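# Press the magnet-marked post's gauge pin fully in

## Task

A checking fixture has four posts, and a yellow magnet sits on one of them. Press that post's gauge pin completely in and keep it there for at least one second. The spring may push it back out afterwards. The other three pins must stay untouched, and the magnet must not be moved.

## Robot and tools

ROBOT. There are two UR20-style arms, left_arm and right_arm. Each ends in a Robotiq 2F-85 two-finger gripper and carries a wrist camera: cam_left_wrist and cam_right_wrist, both 896x504. The fingers point along the gripper's +z axis and close along its y axis. A camera block sticks out about 10 cm toward the gripper's +x. end_effector_position is the point between the closed pads. Closed fingertips reach about 19 mm past it; fully open, about 6 mm.

FRAMES. In the scene frame the origin is at table-top height midway between the arms, +z is up, +x points out over the table, and left_arm is on the +y side. The left base is at (+0.060, +0.928, 0) and the right base at (-0.064, -0.817, 0), each turned by a tiny yaw. Each arm reports its own pose, velocities and wrist-camera pose in its own base frame. Reported positions can be a few cm off. Motion offsets are taken along the axes of that arm's current Hand target, meaning the gripper's own axes.

THE 18-NUMBER ROW. Every motion command is one row of 18 numbers. The first 9 are for left_arm and the last 9 for right_arm, always both, even if one arm stays put. Each block of 9 is: dx, dy, dz, rx, ry, rz, gripper position, force_limit, speed. dx..rz are an offset from the Hand target, not a pose. Scale: 1.0 = 0.6 m, or 180 degrees for rx, ry, rz, which together form one rotation vector. Keep the six pose numbers at 0 to hold an arm at its Hand target, which also re-asks for it. Always resend the gripper's last three numbers, since 0 there is a real command.

GRIPPER NUMBERS, each in [-1, 1]. position: +1 fully open (85 mm), about -0.8 pads touching, -1 close until blocked. force_limit and speed set grip strength and closing rate (about 20, 85 or 150 mm/s at -1, 0, +1); both default to +1. object_status: 0 moving, 1 blocked while opening, 2 blocked while closing (a grip), 3 reached the command or pads met. position_measured is in counts: 3 open, about 230 pads together.

execute_actions(actions, cameras). actions is a list of actions. Each action is a table of up to 15 rows, each row lasting one 1/30 s step. A short table repeats its last row until 15 steps are done. Every row in an action counts from the Hand target at that action's start, so rows don't stack. The next action starts from the new target, so repeating an offset moves further. An empty list just returns state and images. cameras: list of names, [] for none, omitted or ["all"] for all.

move(target, speed, blend, stop_force, zero, blocking, cameras). target is one 18-number row or up to 15 rows. Each row is an offset from the same starting Hand targets, not from the previous row. The paths are straight and finish together, within a 10 s cap. speed is in m/s (0.002 to 4.2, default 0.25), one value or one per target; turning is capped at twice that in rad/s. blend is a corner radius in m. stop_force is 6 to 120 N, shared by both arms. It ends an arm's path when the wrist sensor feels that much push against the motion. The arm then backs off slightly but still presses about that hard. zero (default true) re-zeroes moving arms first. blocking=false returns early and cannot be combined with stop_force. The move: line reports done, off_target, moving, held or fault, plus limits=paced (pose clipped) or limits=held (steps withheld). Paths do not avoid obstacles. Pass around, not close past, an arm's own base.

wait(seconds 0 to 10) holds the last commands. stop brakes a running move. zoom_image(camera, region [x0,y0,x1,y1], at most 504x504 px) magnifies the latest image of cam_left_wrist or cam_right_wrist. zero_wrist_force(arm) tares that wrist sensor. read_manual gives licence text only. finished_scene(scene) ends the current scene for good; pass its number.

RESULTS. These list joint positions and torques, Hand target, end_effector_position and quat_wxyz, and velocities. "within noise" means the arm is still. They also give Wrist force and Wrist torque in the gripper's axes, with a push showing as force from the surface into the arm, plus the peak reading since the last result. Tool commands, object_status and images are included too. A gripper often stops short of its Hand target. Waiting won't close the gap; send the missing distance as an offset.

CONTROL LIMITS. Orientation commands are clipped to within 32 degrees of the current orientation per step. Motion lags commands by about 0.2 s. A clearance check blocks poses that bring the arms too close, but contact between the arms is still possible and can end the scene.

CAUTIONS. The arms are stiff. Commanding even slightly beyond a firm contact can trigger a fault. About 150 N of outside force, or a joint reaching its torque limit, freezes that arm for 10 s. To press the pin, approach slowly with stop_force, or step down in small increments while reading Wrist force. Hold the pin in for more than a second, for example with a wait, then retreat by commanding back past the gripper, without stop_force. Stay clear of the magnet and the three other pins; find the magnet post with the cameras and zoom_image first. Avoid hard hits, fast swings and long stretched holds, which heat the motors; at 85 °C the brakes lock for 30 to 60 s. Nothing may fall off the table.

Each tool is called after ">>>" by a JSON object that holds its "method" and its "body".

## Session

>>> {"method": "execute_actions", "body": {"actions": []}}

Scene clock: 0.00 s.
left_arm: end_effector_position=(+0.6452, +0.5338, +0.3687) position_measured=3 object_status=3 end_effector_quat_wxyz=(+0.054, +0.895, -0.431, +0.101) | right_arm: end_effector_position=(+1.0094, -0.4085, +0.1239) position_measured=3 object_status=3 end_effector_quat_wxyz=(+0.497, -0.362, -0.574, -0.541)
Joint positions: left_arm=[0.541 -1.507 2.094 -2.179 -1.799 -1.706] | right_arm=[2.693 -2.576 -1.22 -2.623 2.507 -0.374]
Joint velocities: within noise
Joint torques (N m): no reading
Motor temperatures (°C): left_arm=[24 36 26 39 35 34] | right_arm=[29 36 36 38 34 39]
Wrist force (N): no reading
Wrist torque (N m): no reading
Wrist force, peak (N): no reading
Hand target: left_arm +0.6452, +0.5338, +0.3687; +0.054, +0.895, -0.431, +0.101 | right_arm +1.0094, -0.4085, +0.1239; +0.497, -0.362, -0.574, -0.541
Tool commands: left_gripper/position=+1.0 left_gripper/force_limit=+1.0 left_gripper/speed=+1.0 right_gripper/position=+1.0 right_gripper/force_limit=+1.0 right_gripper/speed=+1.0

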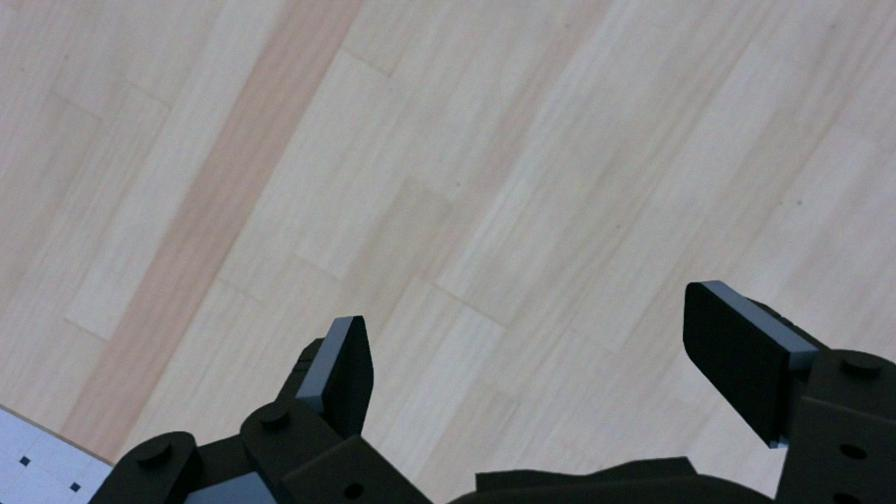

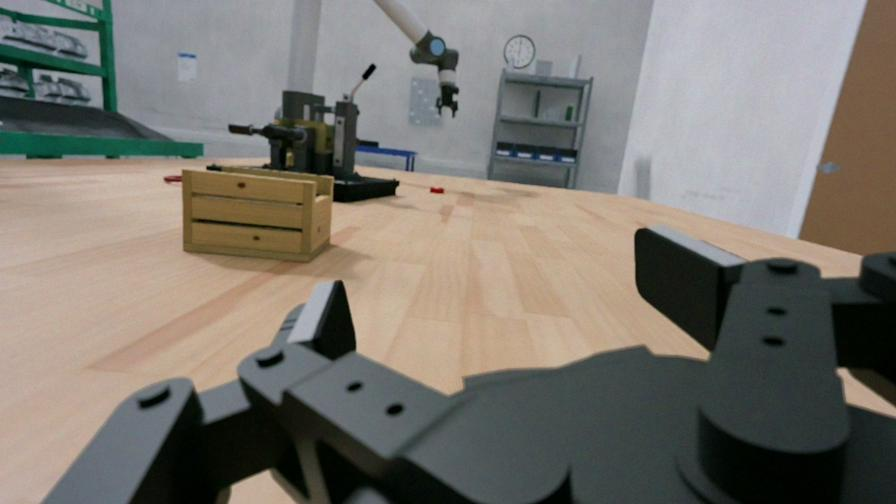

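>>> {"method": "zoom_image", "body": {"camera": "cam_right_wrist", "region": [140, 40, 480, 270]}}

>>> {"method": "zoom_image", "body": {"camera": "cam_left_wrist", "region": [0, 380, 200, 504]}}

Scaled by 1.482 from the camera's 896x504 image, which has a finer 1280x720 frame.

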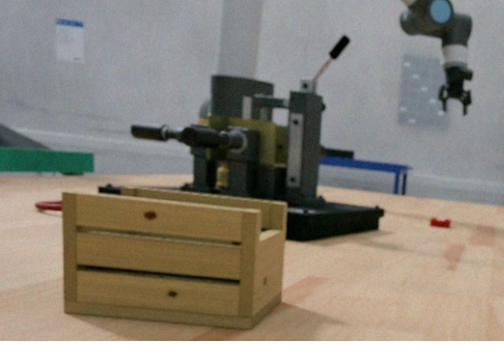

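Scaled by 2.520 from the camera's 896x504 image, which has a finer 1280x720 frame.

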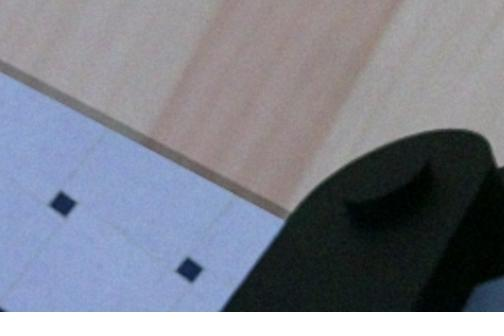

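>>> {"method": "move", "body": {"target": [0.98,0.51,-0.16,-0.248,0.209,0.346,1,1,1,0,0,0,0,0,0,1,1,1], "speed": 0.4, "cameras": ["cam_left_wrist"]}}

Scene clock: 4.23 s.
left_arm: end_effector_position=(+0.7509, -0.0863, +0.5984) position_measured=3 object_status=3 end_effector_quat_wxyz=(-0.436, -0.396, +0.779, -0.215) | right_arm: end_effector_position=(+1.0094, -0.4085, +0.1239) position_measured=3 object_status=3 end_effector_quat_wxyz=(+0.497, -0.362, -0.574, -0.541)
Joint positions: left_arm=[-0.063 -1.461 1.756 -1.144 -2.363 -0.691] | right_arm=[2.693 -2.576 -1.22 -2.623 2.507 -0.374]
Joint velocities: within noise
Joint torques (N m): left_arm=[-22.11 -86.25 -118.19 -1.41 -8.15 4.18] | right_arm=[-2.89 250.23 73.04 -2.32 0.89 0.27]
Motor temperatures (°C): left_arm=[24 36 26 39 35 34] | right_arm=[29 36 36 38 34 39]
Wrist force (N): left_arm=[1.0 -0.6 0.5] | right_arm=[0.1 0.5 0.5]
Wrist torque (N m): left_arm=[0.10 0.19 -0.07] | right_arm=[0.09 -0.02 0.00]
Wrist force, peak (N): left_arm=[2.8 -3.6 1.8] | right_arm=[0.1 0.5 0.5]
Hand target: left_arm +0.7509, -0.0864, +0.5984; -0.436, -0.396, +0.779, -0.215 | right_arm +1.0094, -0.4085, +0.1239; +0.497, -0.362, -0.574, -0.541
Off the commanded pose: left_arm 0.000 m, 0 deg | right_arm 0.000 m, 0 deg.
move: done
camera_calibration:
cam_left_wrist: T_world_to_cam=[[-0.756592, 0.646504, -0.0979894, 0.699401], [0.548479, 0.545872, -0.633399, 0.0374816], [-0.356005, -0.53297, -0.767596, 0.806634], [0, 0, 0, 1]] pos_world=[0.795769, -0.0427141, 0.711444]
Images, in order (width x height): cam_left_wrist 896x504.

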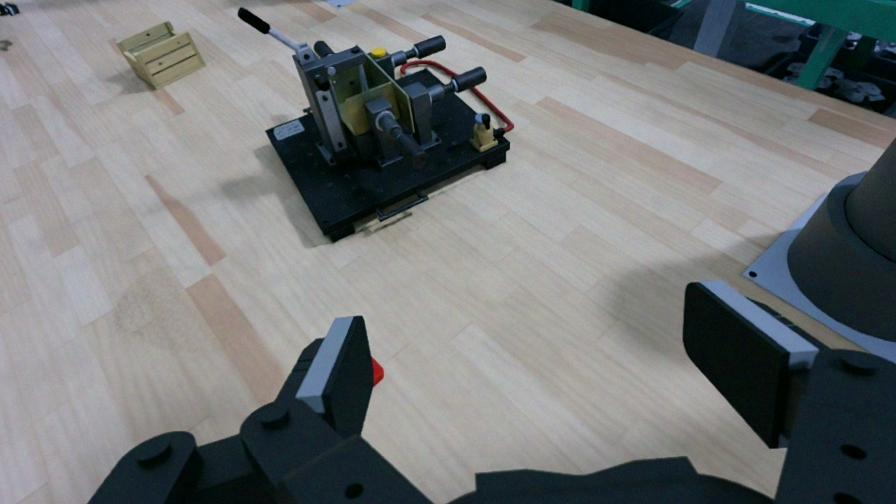

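>>> {"method": "zoom_image", "body": {"camera": "cam_left_wrist", "region": [230, 0, 530, 250]}}

Scaled by 1.680 from the camera's 896x504 image, which has a finer 1280x720 frame.

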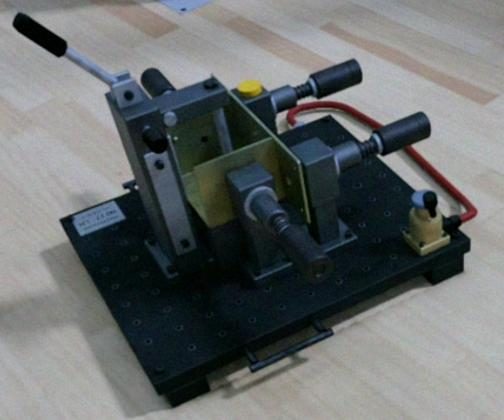

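>>> {"method": "move", "body": {"target": [0.495,0.022,0.989,0.352,-0.173,-0.629,-1,1,1,0,0,0,0,0,0,1,1,1], "speed": 0.6, "cameras": ["cam_left_wrist"]}}

>>> {"method": "move", "body": {"target": [-0.41,0.533,0.066,0,0,0,-1,1,1,0,0,0,0,0,0,1,1,1], "speed": 0.3, "cameras": ["cam_left_wrist"]}}

Scene clock: 9.13 s.
left_arm: end_effector_position=(+0.3475, -0.6099, +0.5378) position_measured=235 object_status=3 end_effector_quat_wxyz=(+0.001, +1.000, +0.001, +0.001) | right_arm: end_effector_position=(+1.0094, -0.4085, +0.1239) position_measured=3 object_status=3 end_effector_quat_wxyz=(+0.497, -0.362, -0.574, -0.541)
Joint positions: left_arm=[-1.344 -1.789 2.072 -1.855 -1.57 -4.487] | right_arm=[2.693 -2.576 -1.22 -2.623 2.507 -0.374]
Joint velocities: within noise
Joint torques (N m): left_arm=[-20.52 -18.96 -129.01 -5.58 -4.54 -4.96] | right_arm=[2.97 258.04 71.58 -1.71 2.66 1.93]
Motor temperatures (°C): left_arm=[24 36 26 39 35 34] | right_arm=[29 36 36 38 34 39]
Wrist force (N): left_arm=[0.1 -0.9 -0.4] | right_arm=[-0.1 0.3 0.2]
Wrist torque (N m): left_arm=[-0.20 -0.09 0.04] | right_arm=[0.05 0.01 0.00]
Wrist force, peak (N): left_arm=[-1.6 2.9 -0.1] | right_arm=[0.1 0.5 0.4]
Hand target: left_arm +0.3475, -0.6099, +0.5378; +0.000, +1.000, +0.001, +0.001 | right_arm +1.0094, -0.4085, +0.1239; +0.497, -0.362, -0.574, -0.541
Off the commanded pose: left_arm 0.000 m, 0 deg | right_arm 0.000 m, 0 deg.
move: done
camera_calibration:
cam_left_wrist: T_world_to_cam=[[-0.126615, -0.991941, 0.0047258, -0.546658], [-0.941239, 0.121644, 0.315074, 0.255053], [-0.313109, 0.035445, -0.949055, 0.766929], [0, 0, 0, 1]] pos_world=[0.410983, -0.600462, 0.650081]
Images, in order (width x height): cam_left_wrist 896x504.

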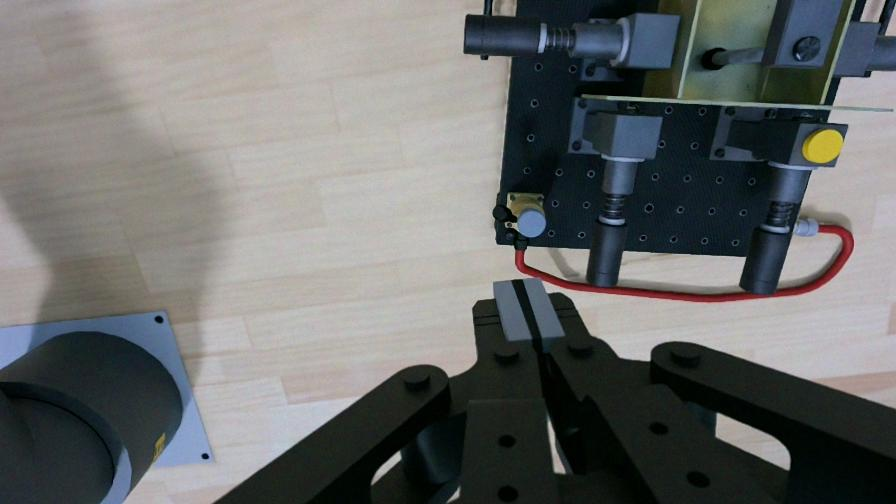

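Scene clock: 11.10 s.
left_arm: end_effector_position=(+0.1024, -0.9302, +0.4983) position_measured=235 object_status=3 end_effector_quat_wxyz=(+0.001, +1.000, +0.001, +0.001) | right_arm: end_effector_position=(+1.0094, -0.4085, +0.1239) position_measured=3 object_status=3 end_effector_quat_wxyz=(+0.497, -0.362, -0.574, -0.541)
Joint positions: left_arm=[-1.678 -1.485 1.851 -1.937 -1.57 -4.822] | right_arm=[2.693 -2.576 -1.22 -2.623 2.507 -0.374]
Joint velocities: within noise
Joint torques (N m): left_arm=[-17.03 -95.86 -122.89 -9.49 5.59 -4.48] | right_arm=[-0.45 252.21 73.09 -0.83 2.76 2.42]
Motor temperatures (°C): left_arm=[24 36 26 39 35 34] | right_arm=[29 36 36 38 34 39]
Wrist force (N): left_arm=[-0.2 -0.4 0.1] | right_arm=[0.0 0.2 0.4]
Wrist torque (N m): left_arm=[-0.11 -0.07 0.02] | right_arm=[0.03 0.00 0.00]
Wrist force, peak (N): left_arm=[2.2 -3.9 -0.7] | right_arm=[0.3 0.7 0.4]
Hand target: left_arm +0.1023, -0.9303, +0.4982; +0.000, +1.000, +0.001, +0.001 | right_arm +1.0094, -0.4085, +0.1239; +0.497, -0.362, -0.574, -0.541
Off the commanded pose: left_arm 0.000 m, 0 deg | right_arm 0.000 m, 0 deg.
move: done
camera_calibration:
cam_left_wrist: T_world_to_cam=[[-0.126486, -0.991957, 0.00479895, -0.895317], [-0.941226, 0.121541, 0.315151, 0.0755564], [-0.3132, 0.0353452, -0.949029, 0.663832], [0, 0, 0, 1]] pos_world=[0.165783, -0.920762, 0.610481]
Images, in order (width x height): cam_left_wrist 896x504.

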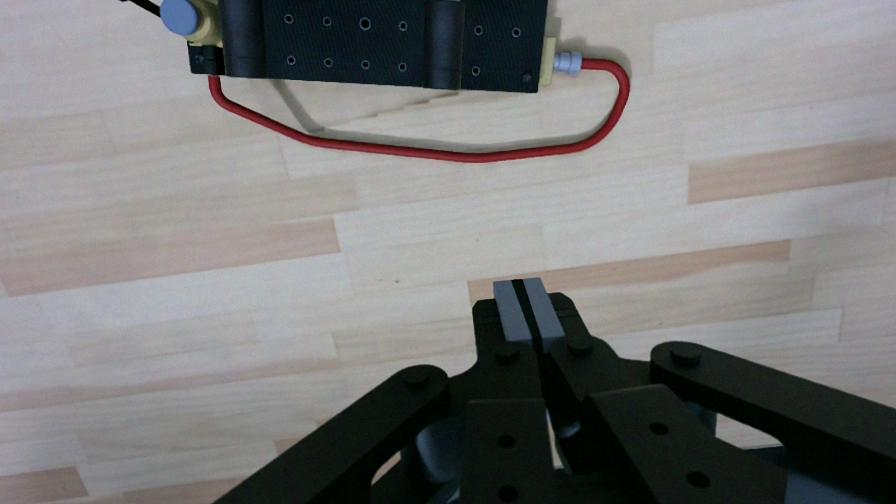

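>>> {"method": "move", "body": {"target": [-0.012,-0.03,0.417,0,0,0.058,-1,1,1,0,0,0,0,0,0,1,1,1], "speed": 0.3, "cameras": ["cam_left_wrist"]}}

Scene clock: 13.37 s.
left_arm: end_effector_position=(+0.0953, -0.9126, +0.2482) position_measured=235 object_status=3 end_effector_quat_wxyz=(+0.000, +0.996, -0.090, +0.001) | right_arm: end_effector_position=(+1.0094, -0.4085, +0.1239) position_measured=3 object_status=3 end_effector_quat_wxyz=(+0.497, -0.362, -0.574, -0.541)
Joint positions: left_arm=[-1.688 -1.34 2.079 -2.311 -1.57 -4.65] | right_arm=[2.693 -2.576 -1.22 -2.623 2.507 -0.374]
Joint velocities: within noise
Joint torques (N m): left_arm=[-14.44 -108.5 -56.52 -14.16 -4.42 2.88] | right_arm=[0.77 257.72 74.95 -0.33 3.24 2.81]
Motor temperatures (°C): left_arm=[24 36 26 39 35 34] | right_arm=[29 36 36 37 34 39]
Wrist force (N): left_arm=[-0.2 -0.5 -0.3] | right_arm=[0.1 0.5 0.2]
Wrist torque (N m): left_arm=[-0.13 -0.06 0.03] | right_arm=[0.09 -0.01 0.00]
Wrist force, peak (N): left_arm=[-0.1 0.3 -3.9] | right_arm=[0.3 0.3 0.5]
Hand target: left_arm +0.0953, -0.9126, +0.2480; +0.000, +0.996, -0.090, +0.001 | right_arm +1.0094, -0.4085, +0.1239; +0.497, -0.362, -0.574, -0.541
Off the commanded pose: left_arm 0.000 m, 0 deg | right_arm 0.000 m, 0 deg.
move: done
camera_calibration:
cam_left_wrist: T_world_to_cam=[[-0.304096, -0.952631, 0.00449311, -0.824652], [-0.903733, 0.289973, 0.314931, 0.295801], [-0.301316, 0.0917088, -0.949104, 0.473954], [0, 0, 0, 1]] pos_world=[0.159362, -0.914829, 0.36038]
Images, in order (width x height): cam_left_wrist 896x504.

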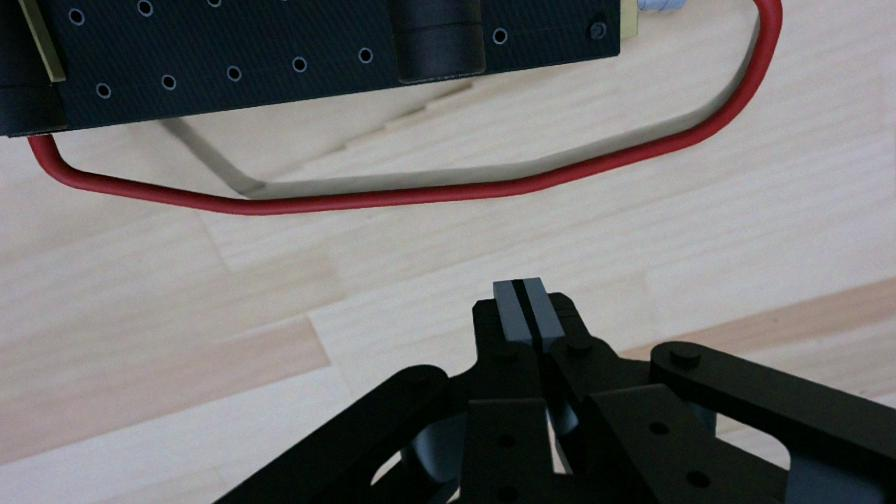

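>>> {"method": "move", "body": {"target": [0,-0.01,0.138,0,0,0,-1,1,1,0,0,0,0,0,0,1,1,1], "speed": 0.15, "cameras": ["cam_left_wrist"]}}

Scene clock: 15.23 s.
left_arm: end_effector_position=(+0.0964, -0.9068, +0.1654) position_measured=235 object_status=3 end_effector_quat_wxyz=(+0.000, +0.996, -0.090, +0.001) | right_arm: end_effector_position=(+1.0094, -0.4085, +0.1239) position_measured=3 object_status=3 end_effector_quat_wxyz=(+0.497, -0.362, -0.574, -0.541)
Joint positions: left_arm=[-1.688 -1.265 2.134 -2.44 -1.57 -4.649] | right_arm=[2.693 -2.576 -1.22 -2.623 2.507 -0.374]
Joint velocities: within noise
Joint torques (N m): left_arm=[17.44 -109.9 -50.14 -14.7 -3.58 2.53] | right_arm=[-4.01 253.11 73.42 0.12 3.32 3.17]
Motor temperatures (°C): left_arm=[24 36 26 39 35 34] | right_arm=[29 36 36 37 34 39]
Wrist force (N): left_arm=[-0.1 -0.1 -0.2] | right_arm=[0.2 0.4 0.0]
Wrist torque (N m): left_arm=[-0.10 -0.09 0.04] | right_arm=[0.08 -0.04 -0.01]
Wrist force, peak (N): left_arm=[-0.1 -0.1 -2.6] | right_arm=[0.2 0.7 0.1]
Hand target: left_arm +0.0964, -0.9068, +0.1652; +0.000, +0.996, -0.090, +0.001 | right_arm +1.0094, -0.4085, +0.1239; +0.497, -0.362, -0.574, -0.541
Off the commanded pose: left_arm 0.000 m, 0 deg | right_arm 0.000 m, 0 deg.
move: done
camera_calibration:
cam_left_wrist: T_world_to_cam=[[-0.304116, -0.952625, 0.00443217, -0.818395], [-0.903688, 0.289959, 0.315075, 0.321131], [-0.301434, 0.0918142, -0.949056, 0.395269], [0, 0, 0, 1]] pos_world=[0.160462, -0.909029, 0.27758]
Images, in order (width x height): cam_left_wrist 896x504.

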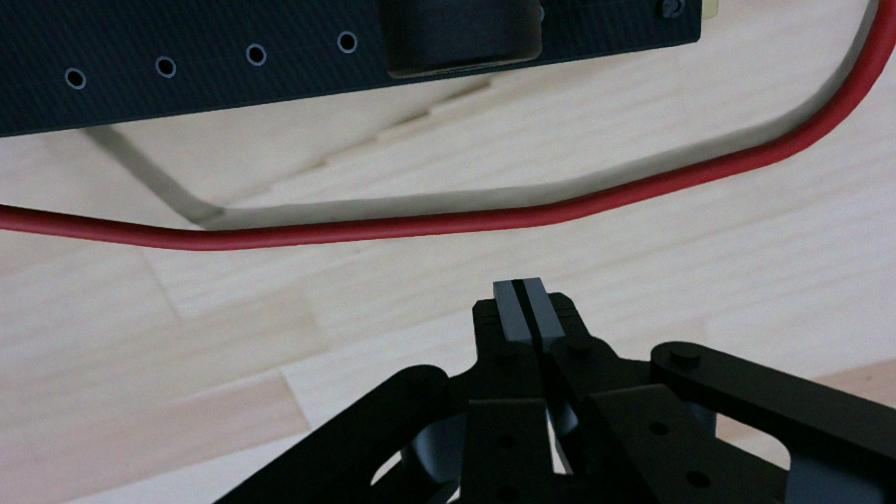

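>>> {"method": "move", "body": {"target": [0.07,-0.007,0.008,0,0,0,-1,1,1,0,0,0,0,0,0,1,1,1], "speed": 0.1, "cameras": ["cam_left_wrist"]}}

>>> {"method": "move", "body": {"target": [0.14,0,0,0,0,0,-1,1,1,0,0,0,0,0,0,1,1,1], "speed": 0.025, "stop_force": 50, "cameras": ["cam_left_wrist"]}}

Scene clock: 16.47 s.
left_arm: end_effector_position=(+0.1383, -0.9101, +0.1605) position_measured=235 object_status=3 end_effector_quat_wxyz=(+0.000, +0.996, -0.090, +0.001) | right_arm: end_effector_position=(+1.0094, -0.4085, +0.1239) position_measured=3 object_status=3 end_effector_quat_wxyz=(+0.497, -0.362, -0.574, -0.541)
Joint positions: left_arm=[-1.64 -1.252 2.124 -2.444 -1.57 -4.602] | right_arm=[2.693 -2.576 -1.22 -2.623 2.507 -0.374]
Joint velocities: within noise
Joint torques (N m): left_arm=[21.89 -120.64 -96.12 -13.52 1.92 2.57] | right_arm=[-3.99 252.76 73.08 -0.67 3.2 3.29]
Motor temperatures (°C): left_arm=[24 36 26 39 35 34] | right_arm=[29 36 36 37 34 39]
Wrist force (N): left_arm=[-0.3 0.0 -0.1] | right_arm=[0.2 0.1 0.4]
Wrist torque (N m): left_arm=[-0.12 -0.03 0.04] | right_arm=[0.01 -0.03 0.00]
Wrist force, peak (N): left_arm=[-1.6 0.1 -0.2] | right_arm=[0.5 0.5 0.3]
Hand target: left_arm +0.1385, -0.9101, +0.1605; +0.000, +0.996, -0.090, +0.001 | right_arm +1.0094, -0.4085, +0.1239; +0.497, -0.362, -0.574, -0.541
Off the commanded pose: left_arm 0.000 m, 0 deg | right_arm 0.000 m, 0 deg.
move: done
camera_calibration:
cam_left_wrist: T_world_to_cam=[[-0.304126, -0.952622, 0.0044031, -0.808857], [-0.903724, 0.289971, 0.314959, 0.361575], [-0.301313, 0.0918079, -0.949095, 0.403541], [0, 0, 0, 1]] pos_world=[0.202362, -0.912429, 0.27268]
Images, in order (width x height): cam_left_wrist 896x504.

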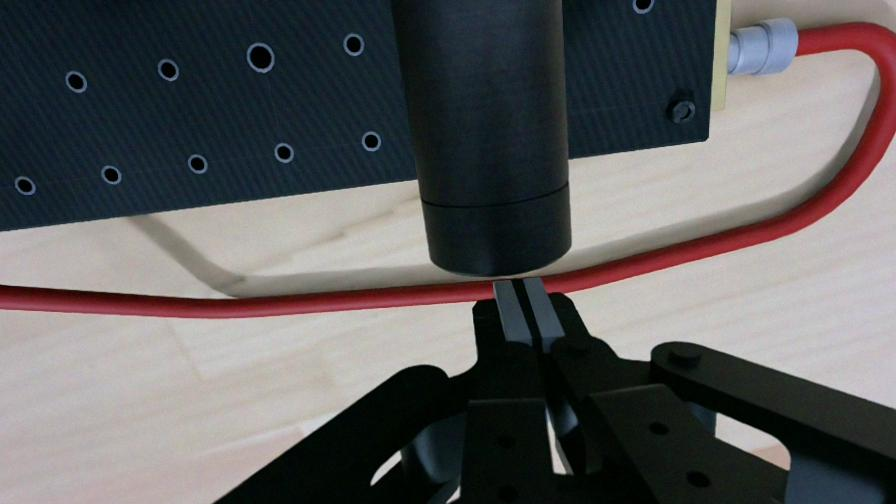

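Scene clock: 19.23 s.
left_arm: end_effector_position=(+0.1730, -0.9164, +0.1605) position_measured=235 object_status=3 end_effector_quat_wxyz=(+0.000, +0.996, -0.090, +0.001) | right_arm: end_effector_position=(+1.0094, -0.4085, +0.1239) position_measured=3 object_status=3 end_effector_quat_wxyz=(+0.497, -0.362, -0.574, -0.541)
Joint positions: left_arm=[-1.602 -1.242 2.107 -2.437 -1.57 -4.564] | right_arm=[2.693 -2.576 -1.22 -2.623 2.507 -0.374]
Joint velocities: within noise
Joint torques (N m): left_arm=[11.91 -170.81 -56.22 -9.05 8.24 -4.24] | right_arm=[-5.11 255.21 71.67 -0.35 3.28 3.66]
Motor temperatures (°C): left_arm=[24 36 26 39 35 34] | right_arm=[29 36 36 37 34 39]
Wrist force (N): left_arm=[-32.9 6.1 6.9] | right_arm=[-0.2 0.2 0.1]
Wrist torque (N m): left_arm=[-0.15 0.13 -0.03] | right_arm=[0.04 0.04 0.00]
Wrist force, peak (N): left_arm=[-110.7 -13.8 -19.1] | right_arm=[0.2 0.5 0.8]
Hand target: left_arm +0.1730, -0.9164, +0.1605; +0.000, +0.996, -0.090, +0.001 (not the last commanded pose) | right_arm +1.0094, -0.4085, +0.1239; +0.497, -0.362, -0.574, -0.541
Off the commanded pose: left_arm 0.049 m, 0 deg | right_arm 0.000 m, 0 deg.
move: contact (left_arm)
camera_calibration:
cam_left_wrist: T_world_to_cam=[[-0.304096, -0.952631, 0.00449303, -0.80425], [-0.903734, 0.289972, 0.314931, 0.394711], [-0.301316, 0.0917088, -0.949104, 0.414573], [0, 0, 0, 1]] pos_world=[0.237062, -0.918629, 0.27278]
Images, in order (width x height): cam_left_wrist 896x504.

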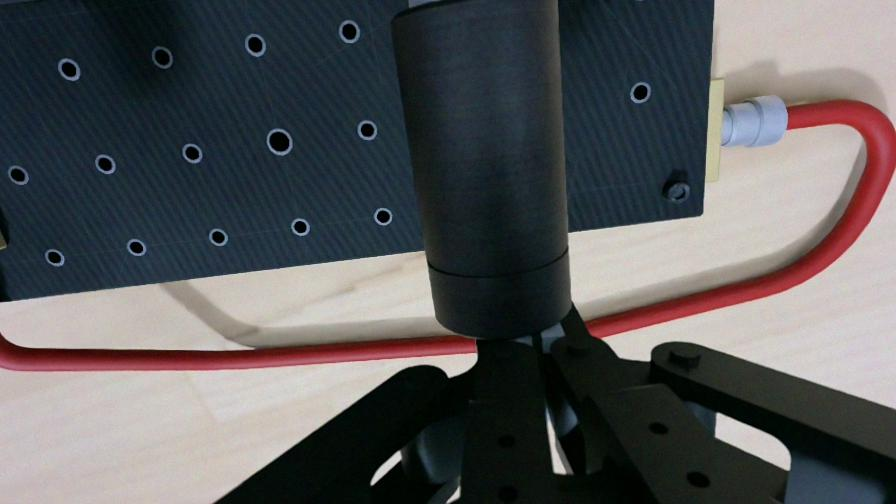

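>>> {"method": "move", "body": {"target": [0.002,0,0,0,0,0,-1,1,1,0,0,0,0,0,0,1,1,1], "speed": 0.004, "cameras": ["cam_left_wrist"]}}

>>> {"method": "zoom_image", "body": {"camera": "cam_left_wrist", "region": [380, 0, 600, 124]}}

Scene clock: 20.53 s.
left_arm: end_effector_position=(+0.1738, -0.9165, +0.1605) position_measured=235 object_status=3 end_effector_quat_wxyz=(+0.000, +0.996, -0.090, +0.000) | right_arm: end_effector_position=(+1.0094, -0.4085, +0.1239) position_measured=3 object_status=3 end_effector_quat_wxyz=(+0.497, -0.362, -0.574, -0.541)
Joint positions: left_arm=[-1.601 -1.241 2.107 -2.437 -1.57 -4.562] | right_arm=[2.693 -2.576 -1.22 -2.623 2.507 -0.374]
Joint velocities: within noise
Joint torques (N m): left_arm=[121.13 -101.98 -114.21 -12.54 40.84 3.02] | right_arm=[-5.26 255.82 73.54 -0.55 4.03 3.71]
Motor temperatures (°C): left_arm=[24 36 26 39 35 34] | right_arm=[29 36 36 37 34 39]
Wrist force (N): left_arm=[-131.2 -5.6 -12.4] | right_arm=[0.0 0.3 0.4]
Wrist torque (N m): left_arm=[-0.19 1.61 -0.55] | right_arm=[0.04 0.01 0.00]
Wrist force, peak (N): left_arm=[-131.2 -5.6 -12.4] | right_arm=[0.4 0.6 0.3]
Hand target: left_arm +0.1742, -0.9166, +0.1605; +0.000, +0.996, -0.090, +0.001 | right_arm +1.0094, -0.4085, +0.1239; +0.497, -0.362, -0.574, -0.541
Off the commanded pose: left_arm 0.000 m, 0 deg | right_arm 0.000 m, 0 deg.
move: done
camera_calibration:
cam_left_wrist: T_world_to_cam=[[-0.304286, -0.952571, 0.00438924, -0.804038], [-0.903532, 0.290074, 0.315417, 0.395527], [-0.30173, 0.0920109, -0.948943, 0.4151], [0, 0, 0, 1]] pos_world=[0.237962, -0.918829, 0.27268]
Images, in order (width x height): cam_left_wrist 896x504.

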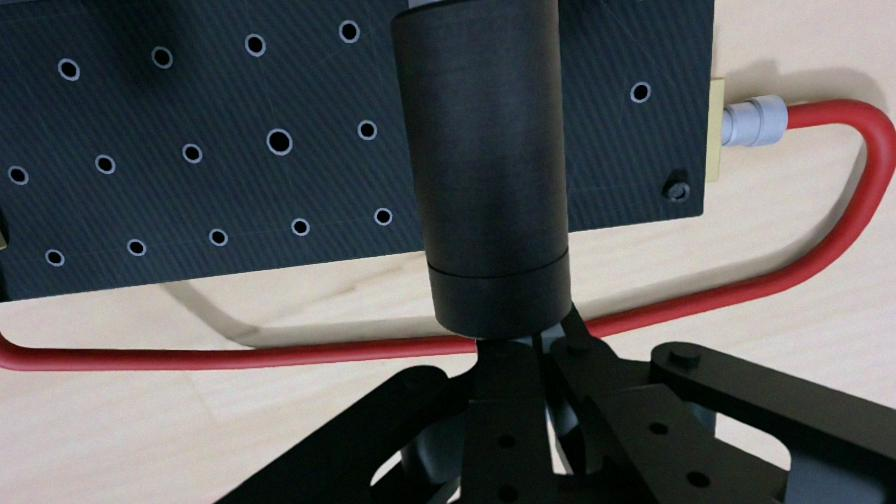

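Scaled by 2.291 from the camera's 896x504 image, which has a finer 1280x720 frame.

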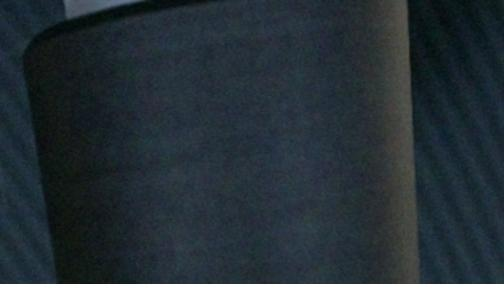

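>>> {"method": "move", "body": {"target": [-0.0012,0,0,0,0,0,-1,1,1,0,0,0,0,0,0,1,1,1], "speed": 0.01, "cameras": []}}

>>> {"method": "wait", "body": {"seconds": 1, "cameras": []}}

>>> {"method": "move", "body": {"target": [-0.15,0,0,0,0,0,-1,1,1,0,0,0,0,0,0,1,1,1], "speed": 0.1, "cameras": ["cam_left_wrist"]}}

Scene clock: 21.27 s.
left_arm: end_effector_position=(+0.1716, -0.9161, +0.1603) position_measured=235 object_status=3 end_effector_quat_wxyz=(+0.000, +0.996, -0.089, +0.000) | right_arm: end_effector_position=(+1.0094, -0.4085, +0.1239) position_measured=3 object_status=3 end_effector_quat_wxyz=(+0.497, -0.362, -0.574, -0.541)
Joint positions: left_arm=[-1.603 -1.242 2.108 -2.437 -1.572 -4.566] | right_arm=[2.693 -2.576 -1.22 -2.623 2.507 -0.374]
Joint velocities: within noise
Joint torques (N m): left_arm=[12.73 -137.46 -75.32 -9.69 1.54 1.37] | right_arm=[-5.61 254.97 76.02 -0.87 3.71 3.68]
Motor temperatures (°C): left_arm=[24 36 26 39 35 34] | right_arm=[29 36 36 37 34 39]
Wrist force (N): left_arm=[-12.1 -1.0 0.2] | right_arm=[0.1 0.0 0.4]
Wrist torque (N m): left_arm=[-0.17 0.12 0.01] | right_arm=[0.00 -0.02 0.00]
Wrist force, peak (N): left_arm=[-156.8 -14.2 -21.1] | right_arm=[0.3 0.4 0.4]
Hand target: left_arm +0.1716, -0.9161, +0.1603; +0.000, +0.996, -0.089, +0.000 (not the last commanded pose) | right_arm +1.0094, -0.4085, +0.1239; +0.497, -0.362, -0.574, -0.541
Tool commands: left_gripper/position=-1.0 left_gripper/force_limit=+1.0 left_gripper/speed=+1.0 right_gripper/position=+1.0 right_gripper/force_limit=+1.0 right_gripper/speed=+1.0
Off the commanded pose: left_arm 0.002 m, 0 deg | right_arm 0.000 m, 0 deg.
FORCE FAULT: contact force on the left arm reached its limit, and that arm stopped. The contact can be on any part of that arm, not only on its tool. That arm's remaining commands of this call were not run. That arm is still stopped at the end of this call. That arm stays stopped for about 10 more seconds. Until then a move that you send moves the other arm only, and its call returns only when the move has ended. Once the stop has ended, the next robot result says so. If the stop ends while you think or write, that arm runs what you send next, counted from a new Hand target: where the arm stands when the stop ends. While its stop runs, that arm takes no new command, but its gripper still runs the gripper command that each later call begins with. Until it ends, the stop uses up actions while you think or wait. An arm that is not stopped still takes commands.
move: fault (left_arm)
No camera images: "cameras" was empty.

not run: an earlier result of this reply reported a stop or a fault. Calls in your next reply go to the robot.

not run: an earlier result of this reply reported a stop or a fault. Calls in your next reply go to the robot.

>>> {"method": "wait", "body": {"seconds": 10, "cameras": []}}

>>> {"method": "move", "body": {"target": [-0.008,0,0,0,0,0,-1,1,1,0,0,0,0,0,0,1,1,1], "speed": 0.02, "cameras": []}}

>>> {"method": "move", "body": {"target": [0.05,0,0,0,0,0,-1,1,1,0,0,0,0,0,0,1,1,1], "speed": 0.006, "stop_force": 30, "cameras": []}}

>>> {"method": "wait", "body": {"seconds": 1.5, "cameras": []}}

Scene clock: 31.63 s.
left_arm: end_effector_position=(+0.1716, -0.9161, +0.1603) position_measured=235 object_status=3 end_effector_quat_wxyz=(+0.000, +0.996, -0.089, +0.000) | right_arm: end_effector_position=(+1.0094, -0.4085, +0.1239) position_measured=3 object_status=3 end_effector_quat_wxyz=(+0.497, -0.362, -0.574, -0.541)
Joint positions: left_arm=[-1.603 -1.242 2.108 -2.437 -1.572 -4.566] | right_arm=[2.693 -2.576 -1.22 -2.623 2.507 -0.374]
Joint velocities: within noise
Joint torques (N m): left_arm=[8.21 -144.24 -78.49 -9.77 1.82 -0.5] | right_arm=[-7.8 250.95 75.27 -1 4.01 4.21]
Motor temperatures (°C): left_arm=[24 36 26 39 35 34] | right_arm=[28 36 36 37 34 39]
Wrist force (N): left_arm=[-11.9 -0.7 -0.2] | right_arm=[-0.1 0.3 0.4]
Wrist torque (N m): left_arm=[-0.12 0.07 0.01] | right_arm=[0.06 0.01 0.00]
Wrist force, peak (N): left_arm=[-12.4 -0.9 0.2] | right_arm=[0.1 0.3 0.8]
Hand target: left_arm +0.1716, -0.9161, +0.1603; +0.000, +0.996, -0.089, +0.000 (not the last commanded pose) | right_arm +1.0094, -0.4085, +0.1239; +0.497, -0.362, -0.574, -0.541
Tool commands: left_gripper/position=-1.0 left_gripper/force_limit=+1.0 left_gripper/speed=+1.0 right_gripper/position=+1.0 right_gripper/force_limit=+1.0 right_gripper/speed=+1.0
Off the commanded pose: left_arm 0.002 m, 0 deg | right_arm 0.000 m, 0 deg.
FORCE FAULT, CONTINUED: the left arm's stop, for the force fault that an earlier result reported, is over. The rest of the stop counts as 20 of the actions that you can send in this scene. During its stop the left arm's controller moved it back a little. That arm's target is now where it stood when the stop ended, not its last command. That arm accepts commands again.
wait: 10.00 s; at rest from the start
No camera images: "cameras" was empty.

Scene clock: 32.33 s.
left_arm: end_effector_position=(+0.1670, -0.9152, +0.1603) position_measured=235 object_status=3 end_effector_quat_wxyz=(+0.000, +0.996, -0.089, +0.000) | right_arm: end_effector_position=(+1.0094, -0.4085, +0.1239) position_measured=3 object_status=3 end_effector_quat_wxyz=(+0.497, -0.362, -0.574, -0.541)
Joint positions: left_arm=[-1.608 -1.243 2.11 -2.438 -1.572 -4.571] | right_arm=[2.693 -2.576 -1.22 -2.623 2.507 -0.374]
Joint velocities: within noise
Joint torques (N m): left_arm=[-12.37 -169.62 -50.99 -13.63 0.6 -4.96] | right_arm=[-4.74 251.66 73.98 -0.62 3.41 3.73]
Motor temperatures (°C): left_arm=[24 36 26 39 35 34] | right_arm=[28 36 36 37 34 39]
Wrist force (N): left_arm=[-13.1 9.5 -0.1] | right_arm=[0.1 0.1 0.1]
Wrist torque (N m): left_arm=[1.20 0.68 0.05] | right_arm=[0.02 -0.01 0.00]
Wrist force, peak (N): left_arm=[-13.9 9.0 0.5] | right_arm=[0.1 0.1 0.5]
Hand target: left_arm +0.1668, -0.9152, +0.1603; +0.000, +0.996, -0.089, +0.000 | right_arm +1.0094, -0.4085, +0.1239; +0.497, -0.362, -0.574, -0.541
Off the commanded pose: left_arm 0.000 m, 0 deg | right_arm 0.000 m, 0 deg.
move: done
No camera images: "cameras" was empty.

Scene clock: 34.20 s.
left_arm: end_effector_position=(+0.1731, -0.9164, +0.1603) position_measured=235 object_status=3 end_effector_quat_wxyz=(+0.000, +0.996, -0.089, +0.000) | right_arm: end_effector_position=(+1.0094, -0.4085, +0.1239) position_measured=3 object_status=3 end_effector_quat_wxyz=(+0.497, -0.362, -0.574, -0.541)
Joint positions: left_arm=[-1.601 -1.241 2.107 -2.437 -1.572 -4.565] | right_arm=[2.693 -2.576 -1.22 -2.623 2.507 -0.374]
Joint velocities: within noise
Joint torques (N m): left_arm=[9.23 -146.4 -72.92 -17.14 17.96 -4.37] | right_arm=[-10.72 252.11 76.83 -0.67 4.11 3.51]
Motor temperatures (°C): left_arm=[24 36 26 39 35 34] | right_arm=[28 36 36 37 34 39]
Wrist force (N): left_arm=[-45.9 -2.3 -4.7] | right_arm=[0.0 0.5 0.2]
Wrist torque (N m): left_arm=[1.11 1.21 -0.23] | right_arm=[0.10 -0.01 0.00]
Wrist force, peak (N): left_arm=[-55.3 -1.9 -10.5] | right_arm=[0.3 0.4 0.6]
Hand target: left_arm +0.1731, -0.9163, +0.1603; +0.000, +0.996, -0.089, +0.000 (not the last commanded pose) | right_arm +1.0094, -0.4085, +0.1239; +0.497, -0.362, -0.574, -0.541
Off the commanded pose: left_arm 0.024 m, 0 deg | right_arm 0.000 m, 0 deg.
move: contact (left_arm)
No camera images: "cameras" was empty.

Scene clock: 35.70 s.
left_arm: end_effector_position=(+0.1731, -0.9163, +0.1603) position_measured=235 object_status=3 end_effector_quat_wxyz=(+0.000, +0.996, -0.089, +0.000) | right_arm: end_effector_position=(+1.0094, -0.4085, +0.1239) position_measured=3 object_status=3 end_effector_quat_wxyz=(+0.497, -0.362, -0.574, -0.541)
Joint positions: left_arm=[-1.601 -1.241 2.107 -2.437 -1.572 -4.565] | right_arm=[2.693 -2.576 -1.22 -2.623 2.507 -0.374]
Joint velocities: within noise
Joint torques (N m): left_arm=[11.81 -158.65 -60.21 -13.18 16.32 -3.69] | right_arm=[-6.67 256.57 76.66 -0.39 3.47 3.85]
Motor temperatures (°C): left_arm=[24 36 26 39 35 34] | right_arm=[28 36 36 37 34 39]
Wrist force (N): left_arm=[-42.9 2.1 -7.2] | right_arm=[0.2 0.3 0.5]
Wrist torque (N m): left_arm=[1.13 1.20 -0.16] | right_arm=[0.05 -0.04 -0.01]
Wrist force, peak (N): left_arm=[-45.8 -2.7 -4.7] | right_arm=[0.1 0.5 0.6]
Hand target: left_arm +0.1731, -0.9163, +0.1603; +0.000, +0.996, -0.089, +0.000 (not the last commanded pose) | right_arm +1.0094, -0.4085, +0.1239; +0.497, -0.362, -0.574, -0.541
Tool commands: left_gripper/position=-1.0 left_gripper/force_limit=+1.0 left_gripper/speed=+1.0 right_gripper/position=+1.0 right_gripper/force_limit=+1.0 right_gripper/speed=+1.0
Off the commanded pose: left_arm 0.024 m, 0 deg | right_arm 0.000 m, 0 deg.
wait: 1.50 s; at rest by 0.17 s
No camera images: "cameras" was empty.

Good. Spring ≈12 N, bottomed. Retreat and finish.

>>> {"method": "move", "body": {"target": [-0.12,0,0,0,0,0,-1,1,1,0,0,0,0,0,0,1,1,1], "speed": 0.1, "cameras": ["cam_left_wrist"]}}

>>> {"method": "finished_scene", "body": {"scene": 1}}

Scene clock: 37.07 s.
left_arm: end_effector_position=(+0.1023, -0.9036, +0.1604) position_measured=235 object_status=3 end_effector_quat_wxyz=(+0.000, +0.996, -0.089, +0.000) | right_arm: end_effector_position=(+1.0094, -0.4085, +0.1239) position_measured=3 object_status=3 end_effector_quat_wxyz=(+0.497, -0.362, -0.574, -0.541)
Joint positions: left_arm=[-1.681 -1.262 2.14 -2.449 -1.572 -4.644] | right_arm=[2.693 -2.576 -1.22 -2.623 2.507 -0.374]
Joint velocities: within noise
Joint torques (N m): left_arm=[-23.17 -162.63 -49.27 -12.5 2.84 -6.14] | right_arm=[-6.46 252.3 76.77 -0.89 3.38 3.54]
Motor temperatures (°C): left_arm=[24 36 26 39 35 34] | right_arm=[28 36 36 37 34 39]
Wrist force (N): left_arm=[-4.3 9.4 -0.9] | right_arm=[0.2 0.3 0.2]
Wrist torque (N m): left_arm=[1.64 0.67 0.04] | right_arm=[0.04 -0.04 -0.01]
Wrist force, peak (N): left_arm=[-43.0 2.4 -7.4] | right_arm=[0.1 0.7 0.3]
Hand target: left_arm +0.1022, -0.9036, +0.1604; +0.000, +0.996, -0.089, +0.000 | right_arm +1.0094, -0.4085, +0.1239; +0.497, -0.362, -0.574, -0.541
Off the commanded pose: left_arm 0.000 m, 0 deg | right_arm 0.000 m, 0 deg.
move: done
camera_calibration:
cam_left_wrist: T_world_to_cam=[[-0.302454, -0.953153, 0.00467303, -0.814259], [-0.90358, 0.288277, 0.316921, 0.325378], [-0.303421, 0.0916314, -0.948441, 0.392007], [0, 0, 0, 1]] pos_world=[0.166672, -0.905833, 0.272481]
Images, in order (width x height): cam_left_wrist 896x504.

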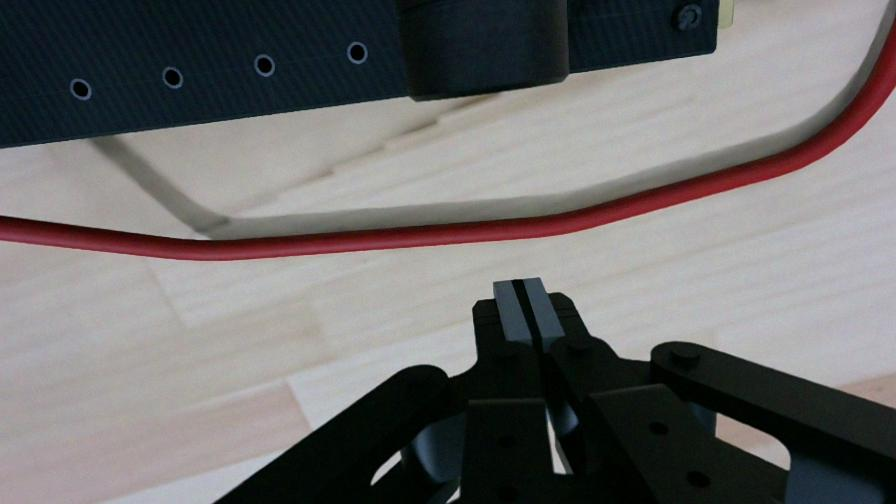

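The scene is finished: the task was done.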